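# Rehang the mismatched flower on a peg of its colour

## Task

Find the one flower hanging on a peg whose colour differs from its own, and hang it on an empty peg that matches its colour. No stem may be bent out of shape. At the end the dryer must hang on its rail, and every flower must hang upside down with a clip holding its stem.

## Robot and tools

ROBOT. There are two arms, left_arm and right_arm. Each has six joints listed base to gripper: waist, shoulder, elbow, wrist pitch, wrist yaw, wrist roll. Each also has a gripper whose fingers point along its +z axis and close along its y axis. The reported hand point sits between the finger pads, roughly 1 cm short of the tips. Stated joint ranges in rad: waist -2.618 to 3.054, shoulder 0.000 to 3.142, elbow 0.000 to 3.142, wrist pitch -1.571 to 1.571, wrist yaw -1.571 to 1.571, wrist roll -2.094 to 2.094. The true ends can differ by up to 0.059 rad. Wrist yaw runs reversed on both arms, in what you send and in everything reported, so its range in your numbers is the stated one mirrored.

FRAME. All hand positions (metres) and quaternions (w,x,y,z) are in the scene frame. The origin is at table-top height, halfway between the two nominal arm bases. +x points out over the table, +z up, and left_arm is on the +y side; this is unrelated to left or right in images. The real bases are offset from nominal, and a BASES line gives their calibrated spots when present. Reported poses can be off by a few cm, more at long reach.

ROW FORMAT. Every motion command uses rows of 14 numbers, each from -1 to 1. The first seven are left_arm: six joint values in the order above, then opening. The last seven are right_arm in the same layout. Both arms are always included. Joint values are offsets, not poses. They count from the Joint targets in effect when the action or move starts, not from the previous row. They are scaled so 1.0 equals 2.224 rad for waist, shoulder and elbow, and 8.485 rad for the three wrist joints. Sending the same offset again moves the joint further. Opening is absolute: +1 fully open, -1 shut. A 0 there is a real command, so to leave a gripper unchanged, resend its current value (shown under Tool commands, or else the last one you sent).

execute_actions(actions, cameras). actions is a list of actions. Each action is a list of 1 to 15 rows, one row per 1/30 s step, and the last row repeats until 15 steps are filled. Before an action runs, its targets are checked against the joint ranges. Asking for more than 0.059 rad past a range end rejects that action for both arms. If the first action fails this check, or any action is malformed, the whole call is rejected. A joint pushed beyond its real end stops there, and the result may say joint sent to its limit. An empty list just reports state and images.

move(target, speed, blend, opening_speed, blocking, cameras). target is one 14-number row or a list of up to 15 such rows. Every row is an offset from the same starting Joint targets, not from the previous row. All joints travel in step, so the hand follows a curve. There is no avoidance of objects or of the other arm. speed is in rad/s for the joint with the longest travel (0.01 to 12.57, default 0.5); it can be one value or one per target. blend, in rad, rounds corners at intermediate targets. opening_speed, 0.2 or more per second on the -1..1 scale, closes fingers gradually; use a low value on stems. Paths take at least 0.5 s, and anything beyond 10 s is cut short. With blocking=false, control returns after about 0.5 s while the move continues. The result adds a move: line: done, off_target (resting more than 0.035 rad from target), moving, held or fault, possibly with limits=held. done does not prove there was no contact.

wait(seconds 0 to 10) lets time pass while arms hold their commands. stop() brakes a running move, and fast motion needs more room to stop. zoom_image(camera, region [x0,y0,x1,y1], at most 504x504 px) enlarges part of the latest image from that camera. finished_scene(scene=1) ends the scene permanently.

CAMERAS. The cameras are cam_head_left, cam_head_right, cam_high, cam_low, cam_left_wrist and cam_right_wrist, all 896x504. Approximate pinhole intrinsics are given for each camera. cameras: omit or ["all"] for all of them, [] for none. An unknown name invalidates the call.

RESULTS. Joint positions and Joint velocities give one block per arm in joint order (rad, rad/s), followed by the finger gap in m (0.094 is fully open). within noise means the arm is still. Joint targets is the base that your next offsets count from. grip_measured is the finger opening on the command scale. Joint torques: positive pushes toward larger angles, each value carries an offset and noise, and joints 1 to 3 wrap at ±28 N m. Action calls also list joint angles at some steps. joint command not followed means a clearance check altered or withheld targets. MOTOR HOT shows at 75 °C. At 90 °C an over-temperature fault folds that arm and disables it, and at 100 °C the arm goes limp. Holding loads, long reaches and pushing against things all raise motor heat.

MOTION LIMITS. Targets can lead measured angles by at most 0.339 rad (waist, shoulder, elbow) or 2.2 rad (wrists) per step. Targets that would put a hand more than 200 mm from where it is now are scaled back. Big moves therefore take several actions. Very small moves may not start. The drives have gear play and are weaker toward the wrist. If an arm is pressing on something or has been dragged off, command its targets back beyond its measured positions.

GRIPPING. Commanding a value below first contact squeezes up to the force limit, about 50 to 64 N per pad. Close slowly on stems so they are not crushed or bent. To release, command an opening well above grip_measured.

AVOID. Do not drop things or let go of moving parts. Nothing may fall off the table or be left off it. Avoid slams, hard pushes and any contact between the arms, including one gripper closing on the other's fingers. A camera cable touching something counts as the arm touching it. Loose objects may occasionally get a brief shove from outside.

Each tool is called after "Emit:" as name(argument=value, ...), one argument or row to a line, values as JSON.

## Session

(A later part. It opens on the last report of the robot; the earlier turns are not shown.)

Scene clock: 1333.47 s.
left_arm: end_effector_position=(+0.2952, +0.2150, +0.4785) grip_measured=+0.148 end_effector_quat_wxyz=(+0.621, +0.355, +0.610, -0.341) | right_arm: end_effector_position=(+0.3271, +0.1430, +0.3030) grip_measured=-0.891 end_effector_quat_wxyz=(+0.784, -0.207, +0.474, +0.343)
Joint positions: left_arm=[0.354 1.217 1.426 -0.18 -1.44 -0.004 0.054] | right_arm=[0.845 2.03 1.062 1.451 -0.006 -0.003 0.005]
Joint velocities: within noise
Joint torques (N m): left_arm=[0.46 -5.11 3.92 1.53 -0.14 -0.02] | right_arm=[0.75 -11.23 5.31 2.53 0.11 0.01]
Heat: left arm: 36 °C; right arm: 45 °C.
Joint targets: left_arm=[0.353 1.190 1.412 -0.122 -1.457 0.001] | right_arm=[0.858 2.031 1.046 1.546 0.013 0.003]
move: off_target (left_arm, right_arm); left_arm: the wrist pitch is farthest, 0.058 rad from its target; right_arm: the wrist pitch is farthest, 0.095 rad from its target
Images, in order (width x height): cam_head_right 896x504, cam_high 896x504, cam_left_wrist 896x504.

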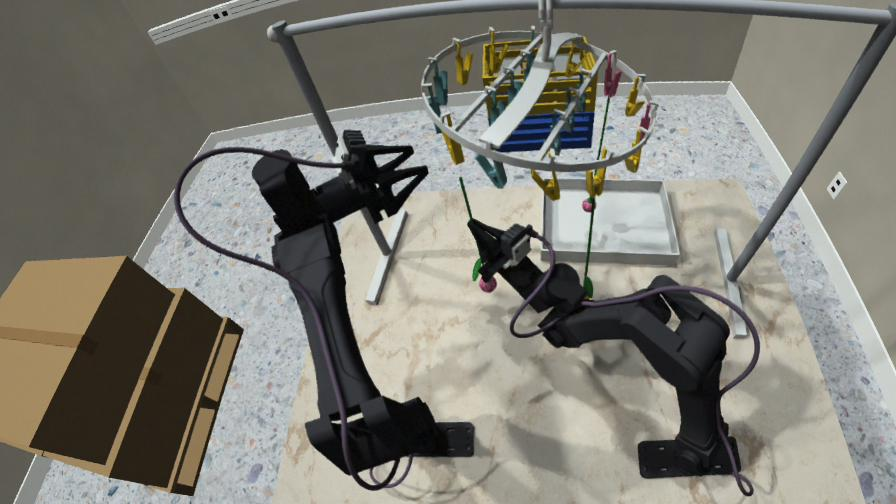

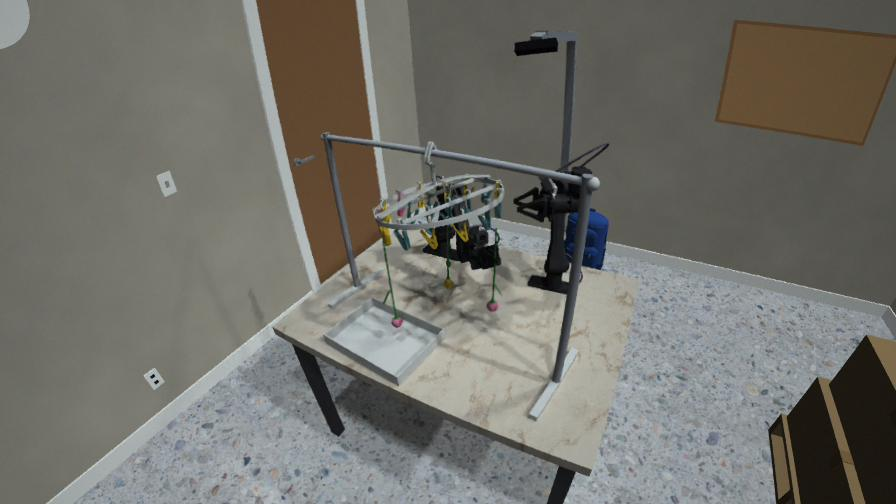

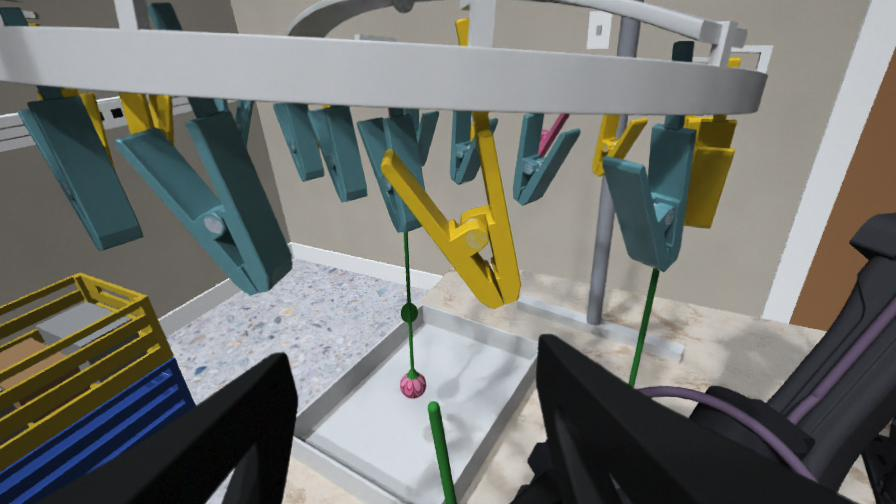

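Emit:
wait(
  seconds=0.1,
  cameras=["cam_low"],
)

Emit:
zoom_image(
  camera="cam_low",
  region=[400, 40, 620, 270],
)

Scene clock: 1364.10 s.
left_arm: end_effector_position=(+0.2950, +0.2148, +0.4786) grip_measured=+0.148 end_effector_quat_wxyz=(+0.621, +0.356, +0.609, -0.341) | right_arm: end_effector_position=(+0.3271, +0.1430, +0.3030) grip_measured=-0.891 end_effector_quat_wxyz=(+0.784, -0.207, +0.474, +0.343)
Joint positions: left_arm=[0.354 1.217 1.426 -0.178 -1.441 -0.004 0.054] | right_arm=[0.845 2.03 1.062 1.451 -0.006 -0.003 0.005]
Joint velocities: within noise
Joint torques (N m): left_arm=[0.59 -5.05 4.07 1.54 -0.09 -0.01] | right_arm=[0.75 -11.25 5.3 2.53 0.11 0.01]
Heat: left arm: 37 °C; right arm: 46 °C.
Joint targets: left_arm=[0.353 1.190 1.412 -0.122 -1.457 0.001] | right_arm=[0.858 2.031 1.046 1.546 0.013 0.003]
Tool commands: left_gripper/opening=+0.15 right_gripper/opening=-0.92
wait: 0.10 s; at rest from the start
Images, in order (width x height): cam_low 896x504.

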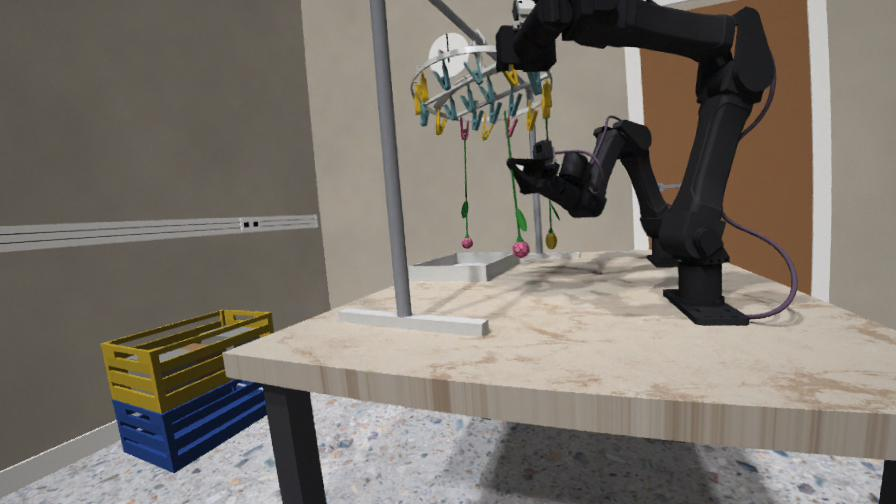

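Scaled by 2.191 from the camera's 896x504 image, which has a finer 1280x720 frame.

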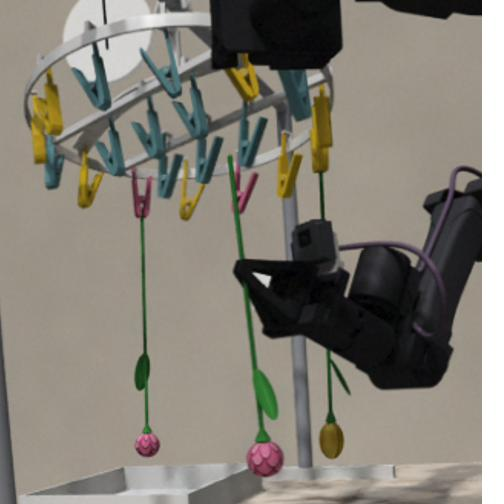

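Emit:
move(
  target=[0, 0, -0.4051, 0.1047, 0, -0.0127, 0.15, 0, 0, 0, 0, 0, 0, -0.92],
  speed=0.45,
  cameras=["cam_left_wrist", "cam_head_left", "cam_low"],
)

Scene clock: 1438.27 s.
left_arm: end_effector_position=(+0.2904, +0.2104, +0.2584) grip_measured=+0.148 end_effector_quat_wxyz=(+0.595, +0.328, +0.626, -0.384) | right_arm: end_effector_position=(+0.3271, +0.1430, +0.3030) grip_measured=-0.891 end_effector_quat_wxyz=(+0.784, -0.207, +0.474, +0.343)
Joint positions: left_arm=[0.346 1.209 0.522 0.707 -1.458 -0.111 0.054] | right_arm=[0.845 2.03 1.062 1.451 -0.006 -0.003 0.005]
Joint velocities: within noise
Joint torques (N m): left_arm=[0.57 -4.3 4.15 1.56 -0.04 0.04] | right_arm=[0.75 -11.25 5.31 2.52 0.11 0.01]
Heat: left arm: 36 °C; right arm: 48 °C.
Joint targets: left_arm=[0.353 1.190 0.511 0.766 -1.457 -0.107] | right_arm=[0.858 2.031 1.046 1.546 0.013 0.003]
move: off_target (left_arm, right_arm); left_arm: the wrist pitch is farthest, 0.060 rad from its target; right_arm: the wrist pitch is farthest, 0.095 rad from its target
Images, in order (width x height): cam_head_left 896x504, cam_low 896x504, cam_left_wrist 896x504.

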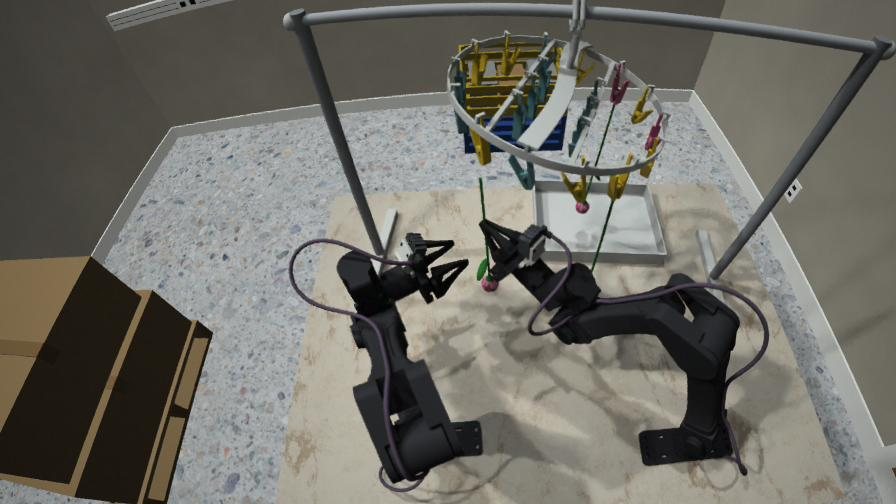

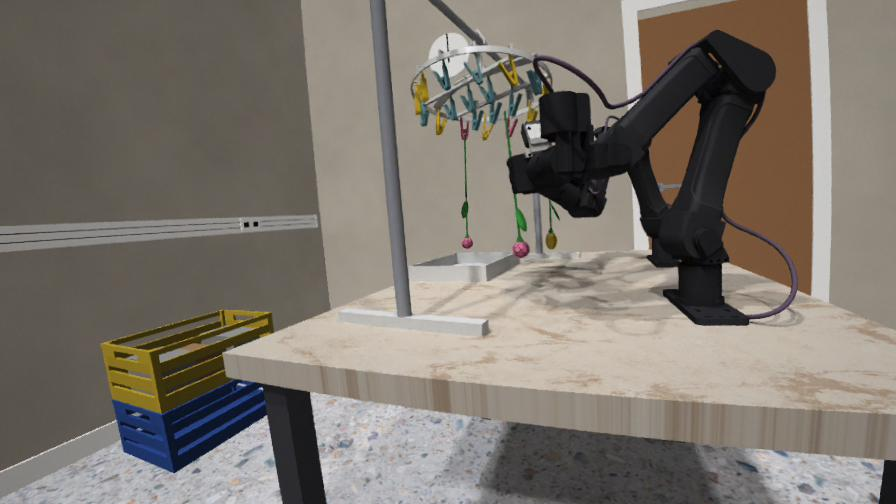

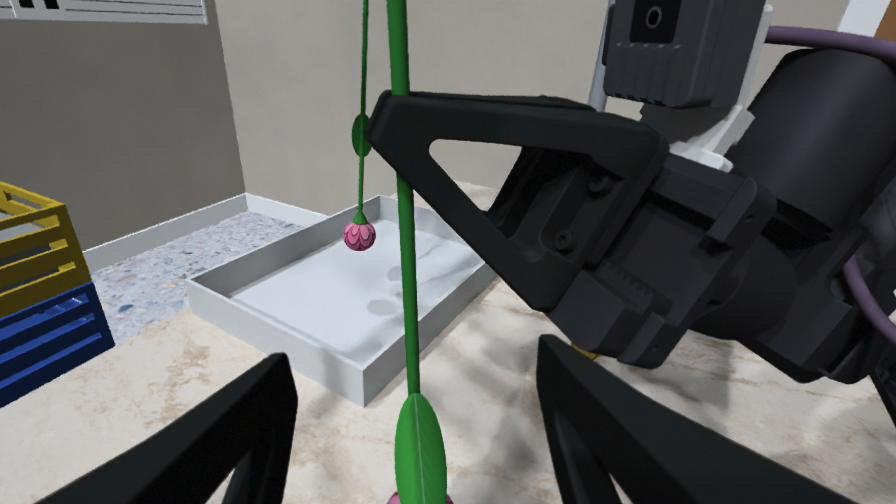

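Emit:
move(
  target=[-0.04, -0.0389, 0.1803, -0.0635, 0.0097, 0.0018, 0.15, 0, 0, 0, 0, 0, 0, -0.92],
  speed=0.35,
  cameras=["cam_left_wrist", "cam_head_left"],
)

Scene clock: 1674.07 s.
left_arm: end_effector_position=(+0.3013, +0.1948, +0.3489) grip_measured=+0.148 end_effector_quat_wxyz=(+0.588, +0.319, +0.632, -0.392) | right_arm: end_effector_position=(+0.3271, +0.1430, +0.3030) grip_measured=-0.891 end_effector_quat_wxyz=(+0.784, -0.207, +0.474, +0.343)
Joint positions: left_arm=[0.265 1.127 0.858 0.259 -1.377 -0.111 0.054] | right_arm=[0.845 2.03 1.062 1.451 -0.006 -0.003 0.005]
Joint velocities: within noise
Joint torques (N m): left_arm=[-0.53 -4.63 10.74 0.81 0.07 0.12] | right_arm=[0.75 -11.23 5.31 2.53 0.11 0.01]
Heat: left arm: 34 °C; right arm: 50 °C.
Joint targets: left_arm=[0.264 1.104 0.912 0.228 -1.375 -0.092] | right_arm=[0.858 2.031 1.046 1.546 0.013 0.003]
move: off_target (left_arm, right_arm); left_arm: the elbow is farthest, 0.054 rad from its target; right_arm: the wrist pitch is farthest, 0.095 rad from its target
Images, in order (width x height): cam_head_left 896x504, cam_left_wrist 896x504.

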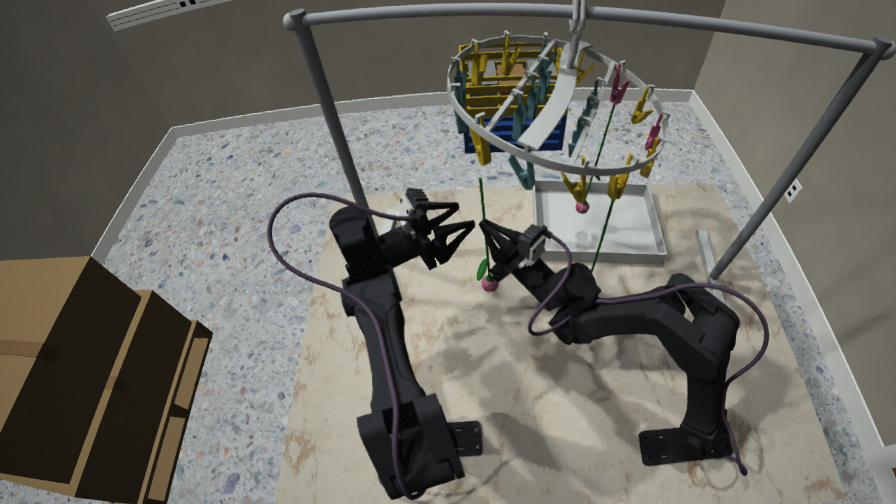

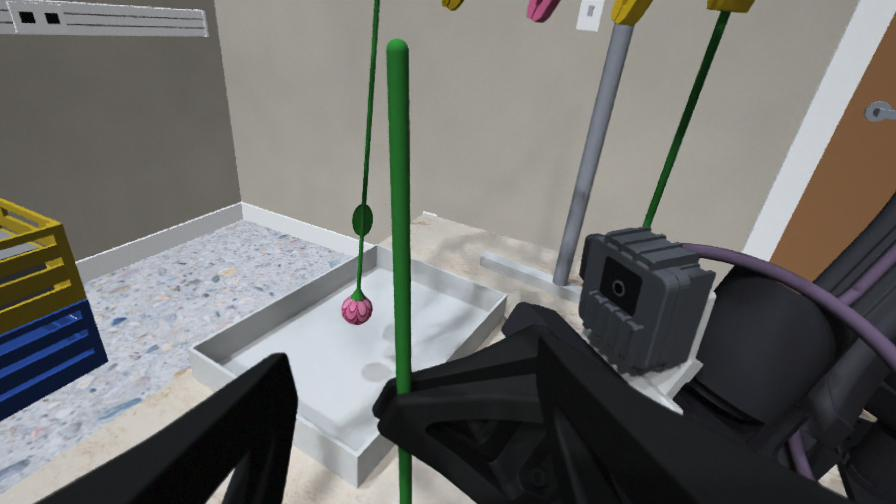

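Emit:
move(
  target=[-0.0796, 0.0427, 0.0191, 0.0161, 0.0205, 0.0051, 0.15, 0, 0, 0, 0, 0, 0, -0.92],
  speed=0.12,
  cameras=["cam_left_wrist", "cam_head_left", "cam_right_wrist"],
)

Scene clock: 1753.63 s.
left_arm: end_effector_position=(+0.3280, +0.1574, +0.3462) grip_measured=+0.148 end_effector_quat_wxyz=(+0.593, +0.333, +0.626, -0.382) | right_arm: end_effector_position=(+0.3271, +0.1430, +0.3030) grip_measured=-0.891 end_effector_quat_wxyz=(+0.784, -0.207, +0.474, +0.343)
Joint positions: left_arm=[0.087 1.203 0.895 0.296 -1.203 -0.071 0.054] | right_arm=[0.845 2.03 1.062 1.451 -0.006 -0.003 0.005]
Joint velocities: within noise
Joint torques (N m): left_arm=[-0.58 -3.71 11.29 1.74 0.06 0.18] | right_arm=[0.75 -11.23 5.3 2.53 0.11 0.01]
Heat: left arm: 35 °C; right arm: 51 °C.
Joint targets: left_arm=[0.087 1.199 0.954 0.364 -1.201 -0.049] | right_arm=[0.858 2.031 1.046 1.546 0.013 0.003]
move: off_target (left_arm, right_arm); left_arm: the wrist pitch is farthest, 0.069 rad from its target; right_arm: the wrist pitch is farthest, 0.095 rad from its target
Images, in order (width x height): cam_head_left 896x504, cam_left_wrist 896x504, cam_right_wrist 896x504.

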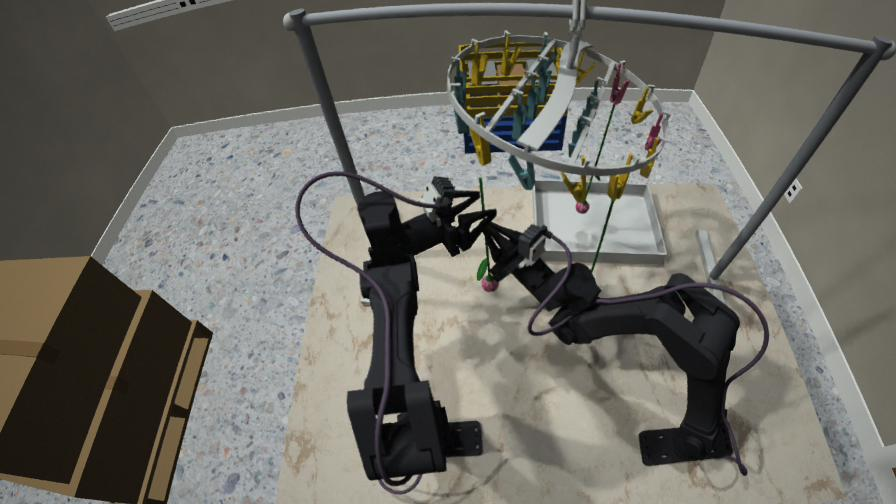

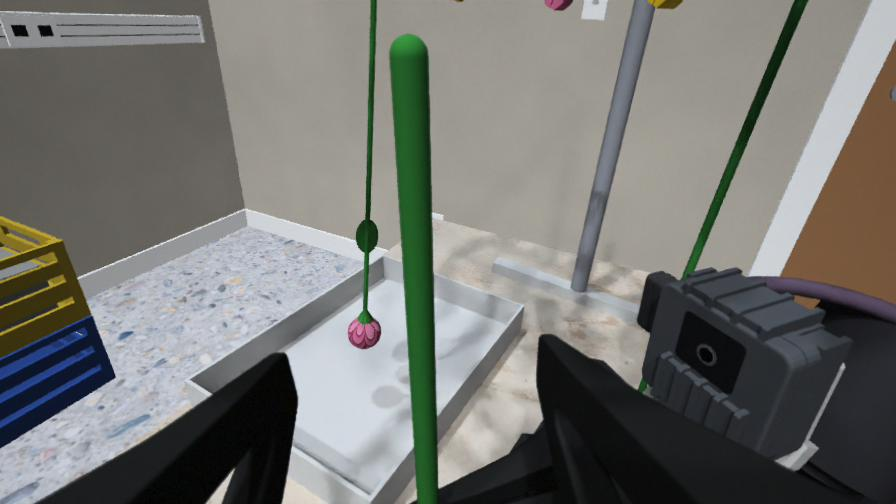

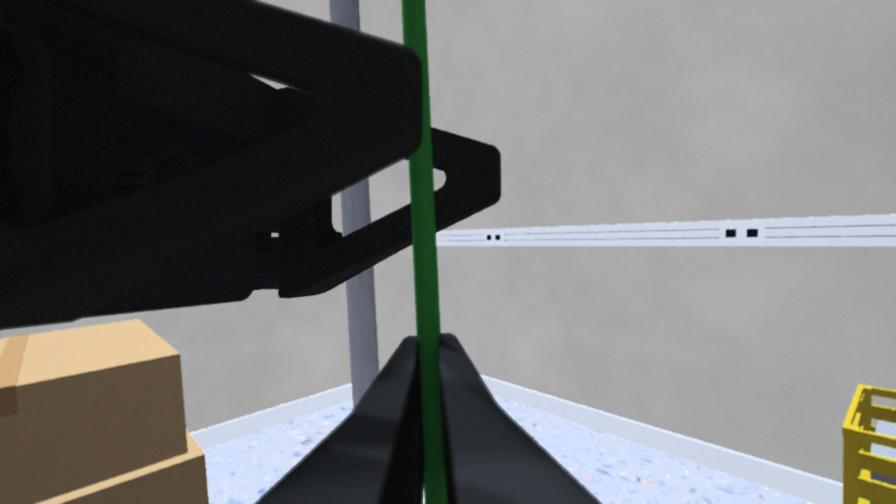

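Emit:
zoom_image(
  camera="cam_left_wrist",
  region=[360, 20, 480, 504],
)

Scaled by 1.041 from the camera's 896x504 image, which has a finer 1280x720 frame.

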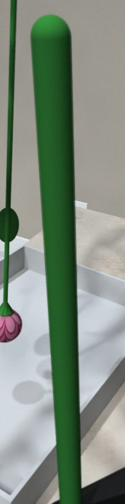

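Emit:
zoom_image(
  camera="cam_left_wrist",
  region=[370, 300, 480, 400],
)

Scaled by 4.582 from the camera's 896x504 image, which has a finer 1280x720 frame.

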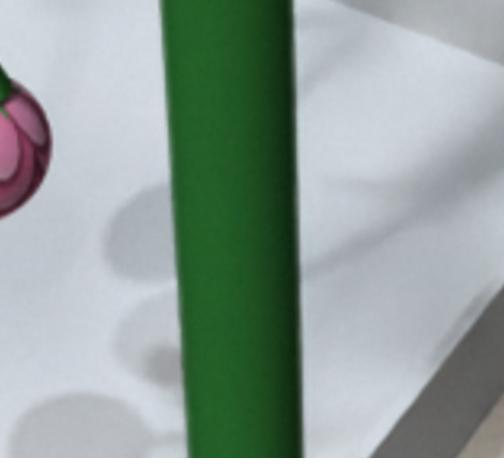

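Emit:
move(
  target=[0, 0, 0, 0, 0, 0, -0.92, 0, 0, 0, 0, 0, 0, -0.92],
  opening_speed=0.25,
  cameras=["cam_left_wrist", "cam_right_wrist"],
)

Scene clock: 1795.93 s.
left_arm: end_effector_position=(+0.3275, +0.1571, +0.3464) grip_measured=-0.909 end_effector_quat_wxyz=(+0.594, +0.335, +0.624, -0.381) | right_arm: end_effector_position=(+0.3271, +0.1430, +0.3030) grip_measured=-0.891 end_effector_quat_wxyz=(+0.784, -0.207, +0.474, +0.343)
Joint positions: left_arm=[0.087 1.203 0.895 0.297 -1.206 -0.068 0.004] | right_arm=[0.845 2.03 1.062 1.451 -0.006 -0.003 0.005]
Joint velocities: within noise
Joint torques (N m): left_arm=[-0.59 -3.81 11.11 1.75 0.07 0.13] | right_arm=[0.75 -11.25 5.31 2.53 0.11 0.01]
Heat: left arm: 43 °C; right arm: 51 °C.
Joint targets: left_arm=[0.087 1.199 0.954 0.364 -1.201 -0.049] | right_arm=[0.858 2.031 1.046 1.546 0.013 0.003]
move: off_target (left_arm, right_arm); left_arm: the wrist pitch is farthest, 0.067 rad from its target; right_arm: the wrist pitch is farthest, 0.095 rad from its target
Images, in order (width x height): cam_left_wrist 896x504, cam_right_wrist 896x504.

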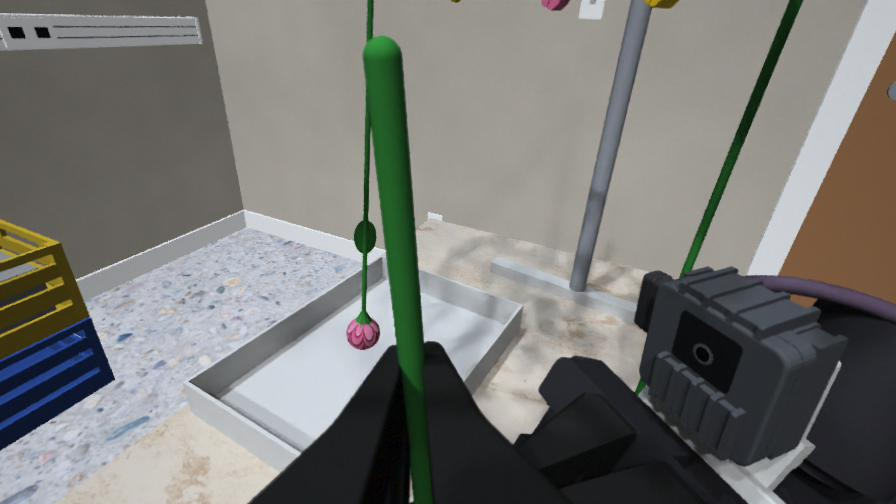

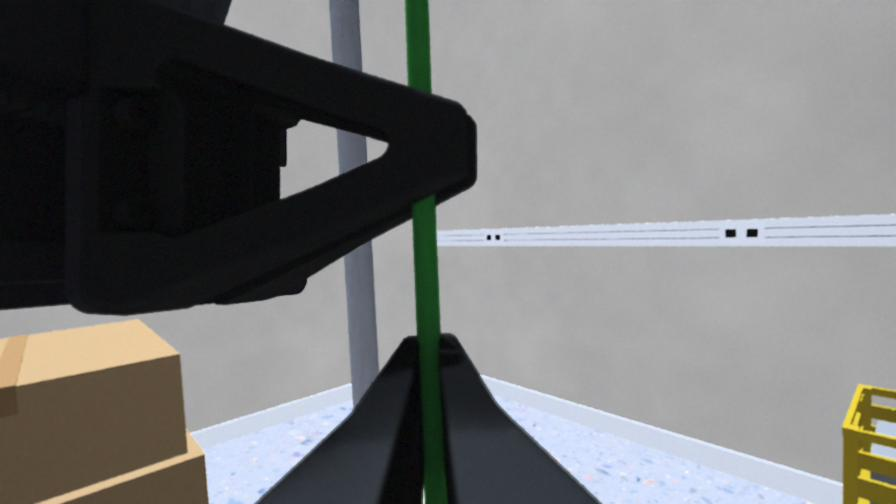

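Emit:
move(
  target=[
    [0, 0, 0, 0, 0, 0, -0.96, 0, 0, 0, 0, 0, 0, -0.92],
    [0, 0, 0, 0, 0, 0, -0.96, 0, 0, 0, 0, 0, 0, -0.74],
  ],
  opening_speed=0.2,
  cameras=["cam_left_wrist", "cam_right_wrist"],
)

Scene clock: 1834.13 s.
left_arm: end_effector_position=(+0.3282, +0.1575, +0.3464) grip_measured=-0.911 end_effector_quat_wxyz=(+0.595, +0.334, +0.625, -0.380) | right_arm: end_effector_position=(+0.3270, +0.1429, +0.3033) grip_measured=-0.742 end_effector_quat_wxyz=(+0.784, -0.207, +0.473, +0.344)
Joint positions: left_arm=[0.087 1.203 0.895 0.297 -1.202 -0.068 0.004] | right_arm=[0.845 2.03 1.062 1.453 -0.006 -0.003 0.012]
Joint velocities: within noise
Joint torques (N m): left_arm=[-0.5 -3.84 11.22 1.79 0.04 0.13] | right_arm=[0.73 -11.25 5.31 2.51 0.11 0.01]
Heat: left arm: 44 °C; right arm: 51 °C.
Joint targets: left_arm=[0.087 1.199 0.954 0.364 -1.201 -0.049] | right_arm=[0.858 2.031 1.046 1.546 0.013 0.003]
move: off_target (left_arm, right_arm); target 2's new numbers were sent with right_arm's wrist pitch 0.095 rad from that target; left_arm: the wrist pitch is farthest, 0.067 rad from its target; right_arm: the wrist pitch is farthest, 0.093 rad from its target
Images, in order (width x height): cam_left_wrist 896x504, cam_right_wrist 896x504.

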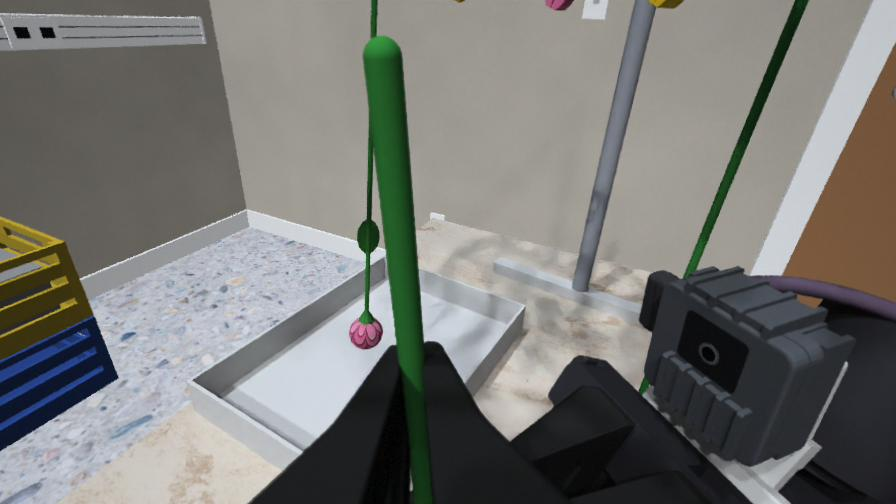

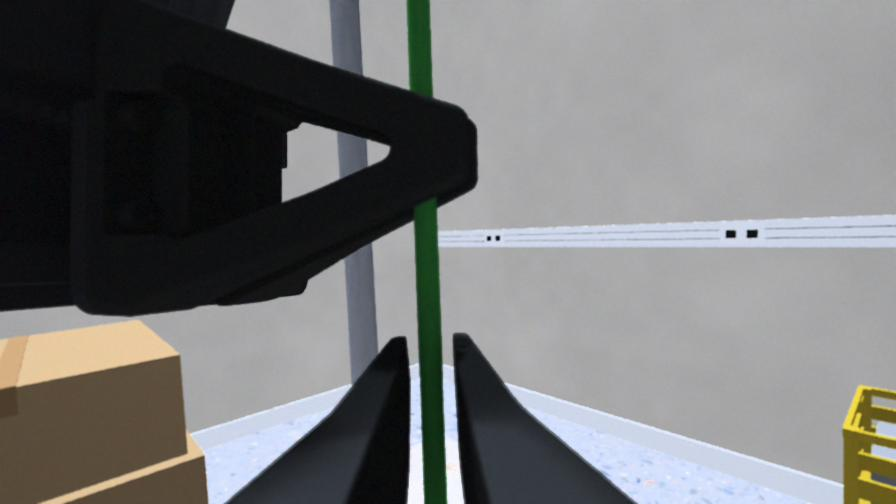

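Emit:
move(
  target=[0, 0, 0, 0, 0, 0, -0.96, 0, -0.0911, -0.1087, 0.0035, 0, 0, -0.74],
  speed=0.15,
  cameras=["cam_left_wrist", "cam_right_wrist", "cam_head_left", "cam_head_right"],
)

Scene clock: 1840.07 s.
left_arm: end_effector_position=(+0.3282, +0.1575, +0.3464) grip_measured=-0.911 end_effector_quat_wxyz=(+0.595, +0.334, +0.625, -0.380) | right_arm: end_effector_position=(+0.2958, +0.1087, +0.2899) grip_measured=-0.742 end_effector_quat_wxyz=(+0.768, -0.219, +0.499, +0.336)
Joint positions: left_arm=[0.087 1.203 0.895 0.297 -1.202 -0.068 0.004] | right_arm=[0.845 1.867 0.821 1.464 -0.006 -0.003 0.012]
Joint velocities: within noise
Joint torques (N m): left_arm=[-0.39 -3.79 11.21 1.8 0.06 0.15] | right_arm=[0.76 -13.14 4.89 2.75 0.11 0.01]
Heat: left arm: 44 °C; right arm: 51 °C.
Joint targets: left_arm=[0.087 1.199 0.954 0.364 -1.201 -0.049] | right_arm=[0.858 1.829 0.805 1.575 0.013 0.003]
move: off_target (left_arm, right_arm); left_arm: the wrist pitch is farthest, 0.067 rad from its target; right_arm: the wrist pitch is farthest, 0.112 rad from its target
Images, in order (width x height): cam_head_left 896x504, cam_head_right 896x504, cam_left_wrist 896x504, cam_right_wrist 896x504.

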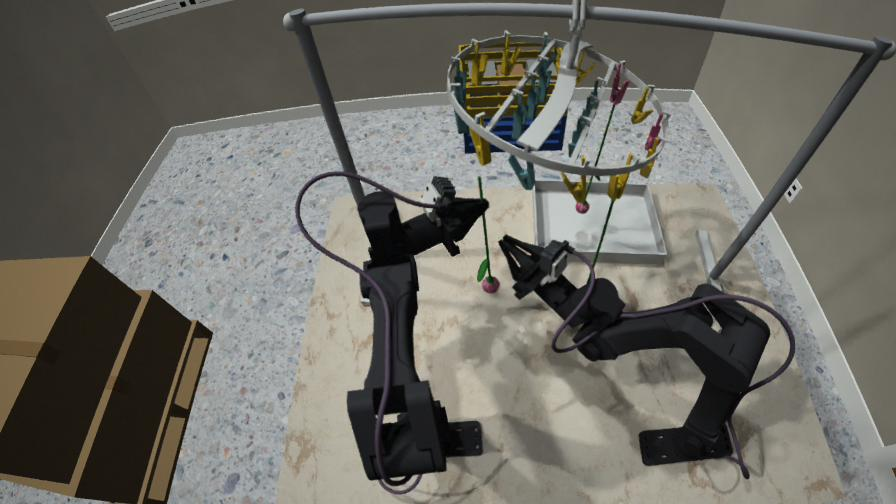

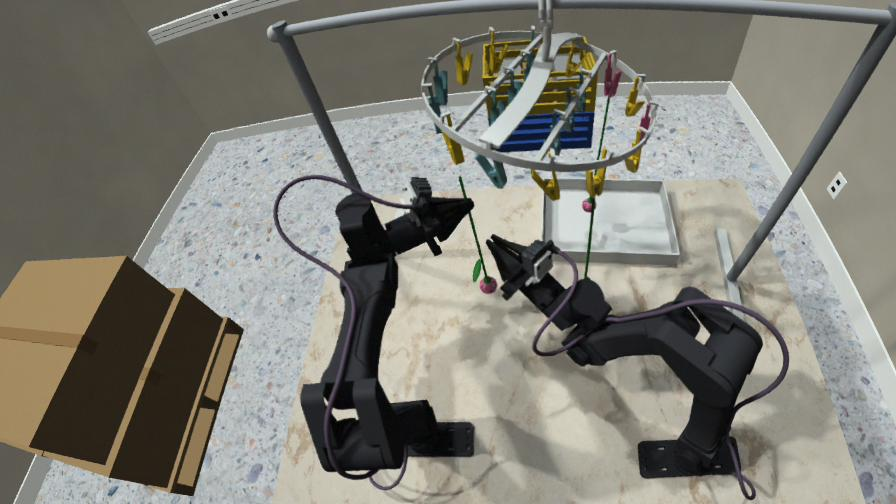

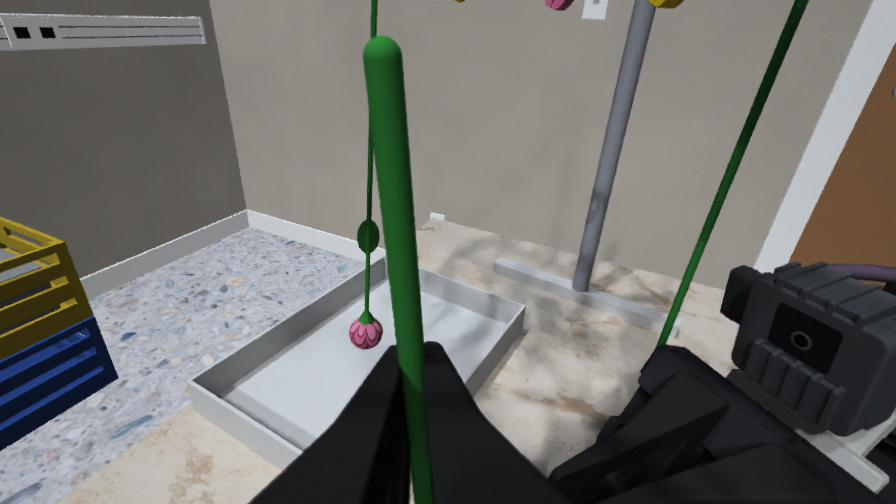

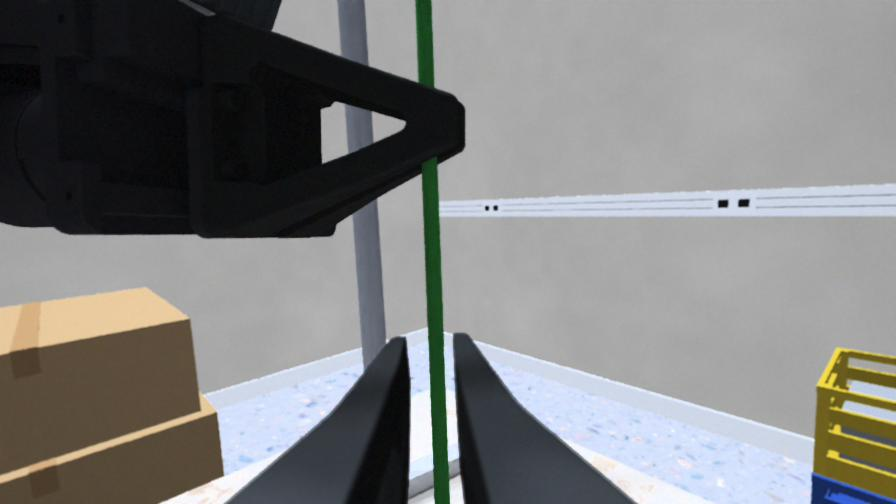

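Emit:
move(
  target=[
    [0, 0, 0, 0, 0, 0, -0.96, 0, -0.2869, -0.1138, -0.0819, 0, 0, 0.15],
    [0, 0, 0, 0, 0, 0, -0.96, 0, -0.4312, 0.2316, -0.2339, 0, 0, 0.15],
    [0, 0, 0, 0, 0, 0, -0.96, -0.5549, -0.4312, 0.2316, -0.2339, 0, 0, 0.15],
    [0, 0, 0, 0, 0, 0, -0.96, -0.5549, -0.1151, 0.4326, -0.1942, 0.1718, 0, 0.15],
  ],
  speed=[0.7, 1.0, 0.9, 1.0],
  blend=[0.1, 0.1, 0.12, 0],
  opening_speed=0.6,
  cameras=["cam_right_wrist", "cam_head_left", "cam_head_right", "cam_left_wrist"],
)

Scene clock: 1942.50 s.
left_arm: end_effector_position=(+0.3282, +0.1575, +0.3464) grip_measured=-0.911 end_effector_quat_wxyz=(+0.595, +0.334, +0.625, -0.380) | right_arm: end_effector_position=(+0.3507, -0.2253, +0.4733) grip_measured=+0.148 end_effector_quat_wxyz=(+0.606, -0.357, +0.611, +0.364)
Joint positions: left_arm=[0.087 1.203 0.895 0.297 -1.202 -0.068 0.004] | right_arm=[-0.368 1.582 1.711 -0.132 1.452 0.01 0.054]
Joint velocities: within noise
Joint torques (N m): left_arm=[-0.42 -3.78 10.99 1.78 0.03 0.13] | right_arm=[-0.59 -8.18 12.92 1.93 0.12 0.01]
Heat: left arm: 47 °C; right arm: 50 °C.
Joint targets: left_arm=[0.087 1.199 0.954 0.364 -1.201 -0.049] | right_arm=[-0.376 1.573 1.767 -0.072 1.471 0.003]
move: off_target (left_arm, right_arm); left_arm: the wrist pitch is farthest, 0.067 rad from its target; right_arm: the wrist pitch is farthest, 0.059 rad from its target
Images, in order (width x height): cam_head_left 896x504, cam_head_right 896x504, cam_left_wrist 896x504, cam_right_wrist 896x504.

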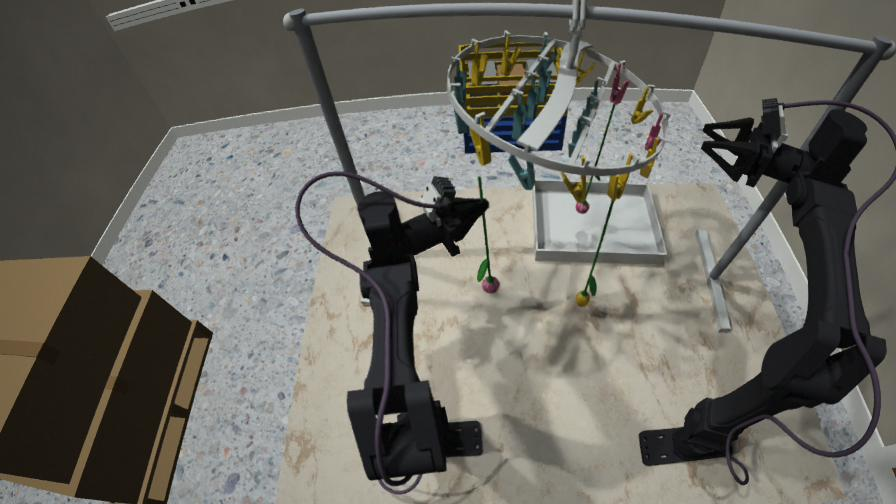

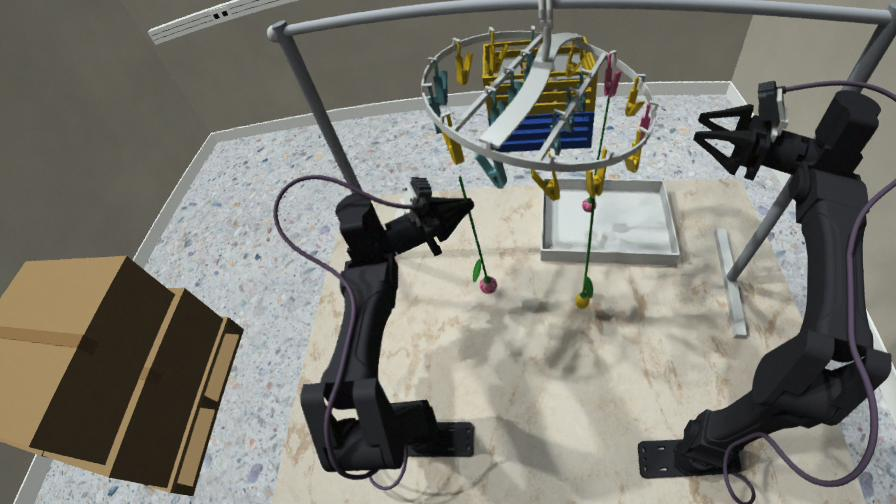

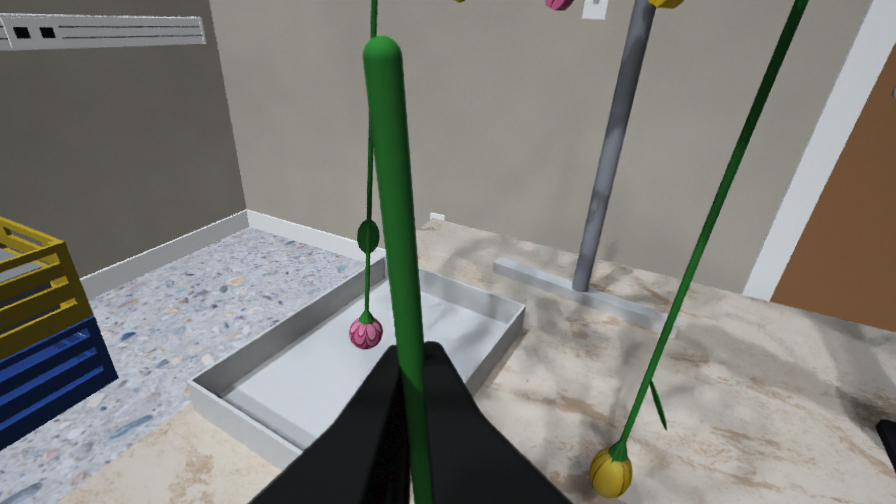

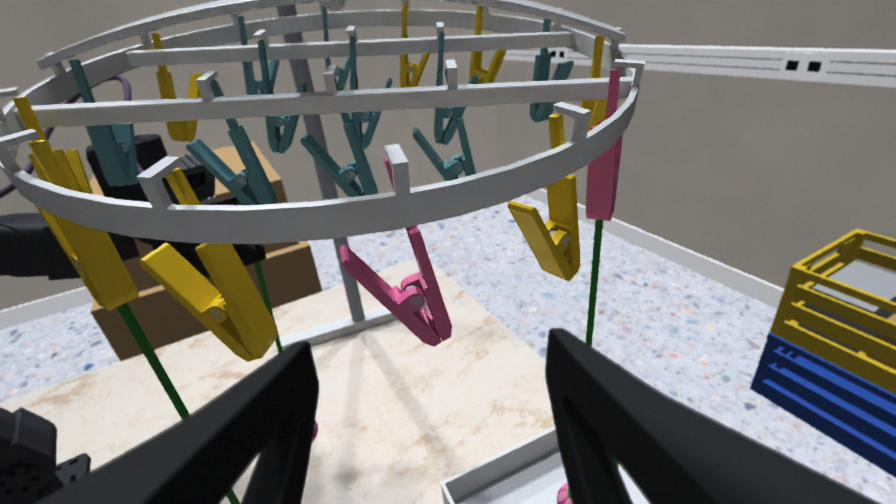

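Emit:
wait(
  seconds=0.1,
  cameras=["cam_high", "cam_low", "cam_right_wrist"],
)

Emit:
zoom_image(
  camera="cam_high",
  region=[360, 130, 560, 330],
)

Emit:
zoom_image(
  camera="cam_low",
  region=[390, 20, 590, 270],
)

Scene clock: 2007.03 s.
left_arm: end_effector_position=(+0.3282, +0.1575, +0.3464) grip_measured=-0.911 end_effector_quat_wxyz=(+0.595, +0.334, +0.625, -0.380) | right_arm: end_effector_position=(+0.3507, -0.2253, +0.4733) grip_measured=+0.148 end_effector_quat_wxyz=(+0.606, -0.357, +0.611, +0.364)
Joint positions: left_arm=[0.087 1.203 0.895 0.297 -1.202 -0.068 0.004] | right_arm=[-0.368 1.582 1.711 -0.132 1.452 0.01 0.054]
Joint velocities: within noise
Joint torques (N m): left_arm=[-0.5 -3.75 11.07 1.76 0.07 0.13] | right_arm=[-0.59 -8.17 12.92 1.93 0.12 0.01]
Heat: left arm: 48 °C; right arm: 45 °C.
Joint targets: left_arm=[0.087 1.199 0.954 0.364 -1.201 -0.049] | right_arm=[-0.376 1.573 1.767 -0.072 1.471 0.003]
Tool commands: left_gripper/opening=-0.96 right_gripper/opening=+0.15
wait: 0.10 s; at rest from the start
Images, in order (width x height): cam_high 896x504, cam_low 896x504, cam_right_wrist 896x504.

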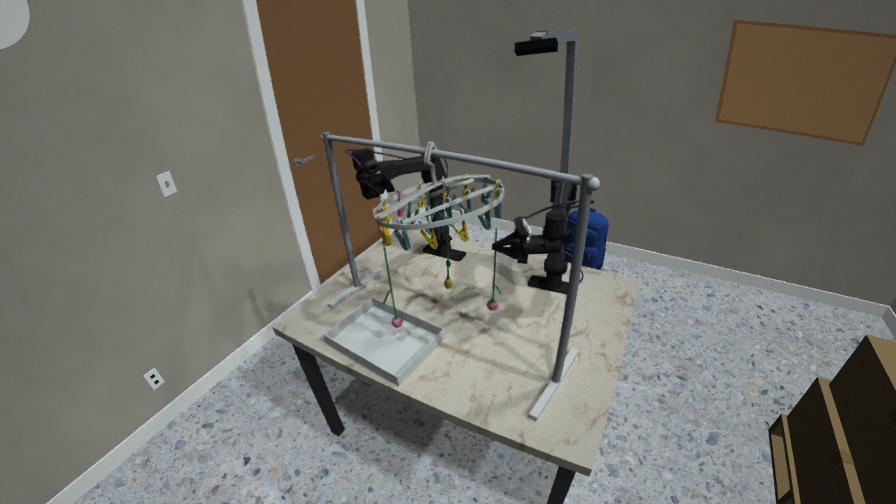

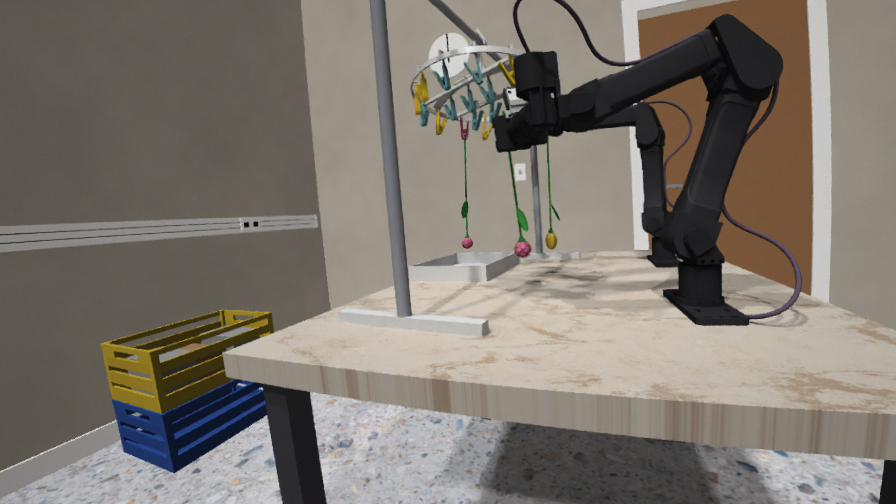

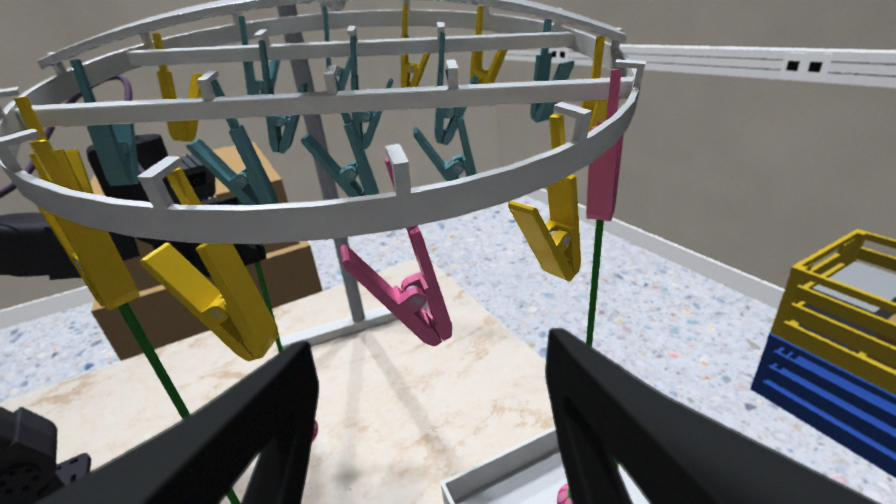

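Scaled by 2.520 from the camera's 896x504 image, which has a finer 1280x720 frame.

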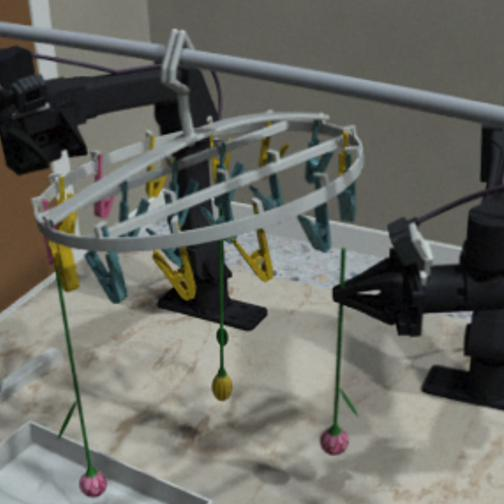

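Scaled by 2.016 from the camera's 896x504 image, which has a finer 1280x720 frame.

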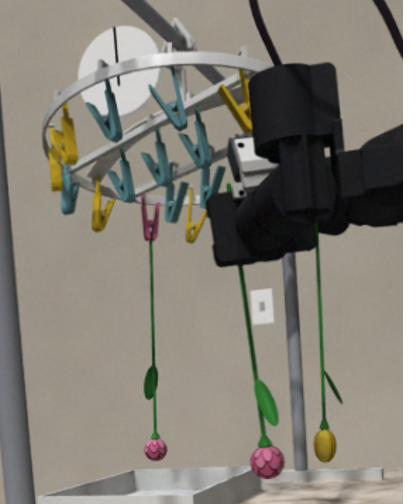

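Emit:
move(
  target=[0, 0, 0, 0, 0, 0, -0.96, 0.0468, 0.0414, 0.0369, 0.0015, 0.0035, 0, 0.15],
  speed=0.15,
  cameras=["cam_right_wrist"],
)

Scene clock: 2077.73 s.
left_arm: end_effector_position=(+0.3282, +0.1575, +0.3464) grip_measured=-0.911 end_effector_quat_wxyz=(+0.595, +0.334, +0.625, -0.380) | right_arm: end_effector_position=(+0.3625, -0.1922, +0.4712) grip_measured=+0.148 end_effector_quat_wxyz=(+0.583, -0.396, +0.586, +0.400)
Joint positions: left_arm=[0.087 1.203 0.895 0.297 -1.202 -0.068 0.004] | right_arm=[-0.272 1.667 1.789 -0.12 1.481 0.01 0.054]
Joint velocities: within noise
Joint torques (N m): left_arm=[-0.35 -3.79 11.19 1.81 0.06 0.11] | right_arm=[0.39 -8.5 13.18 1.9 0.1 0.01]
Heat: left arm: 49 °C; right arm: 44 °C.
Joint targets: left_arm=[0.087 1.199 0.954 0.364 -1.201 -0.049] | right_arm=[-0.272 1.665 1.849 -0.060 1.500 0.003]
move: off_target (left_arm, right_arm); left_arm: the wrist pitch is farthest, 0.067 rad from its target; right_arm: the elbow is farthest, 0.060 rad from its target
Images, in order (width x height): cam_right_wrist 896x504.

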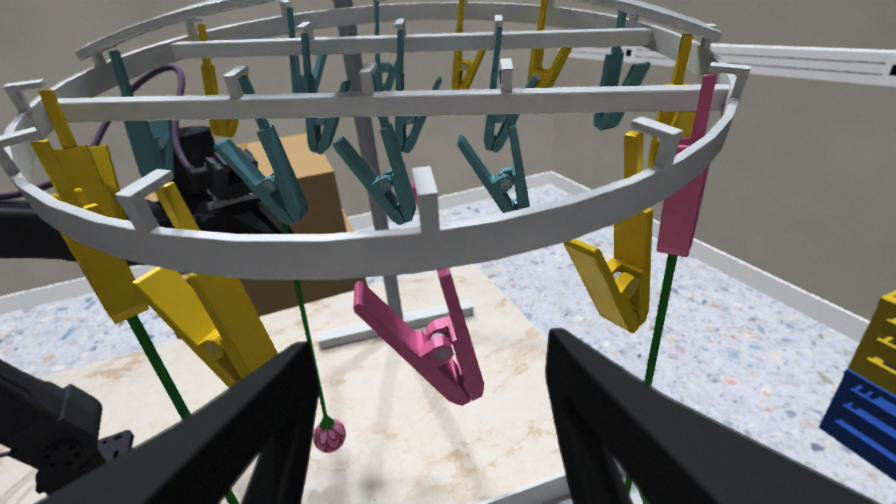

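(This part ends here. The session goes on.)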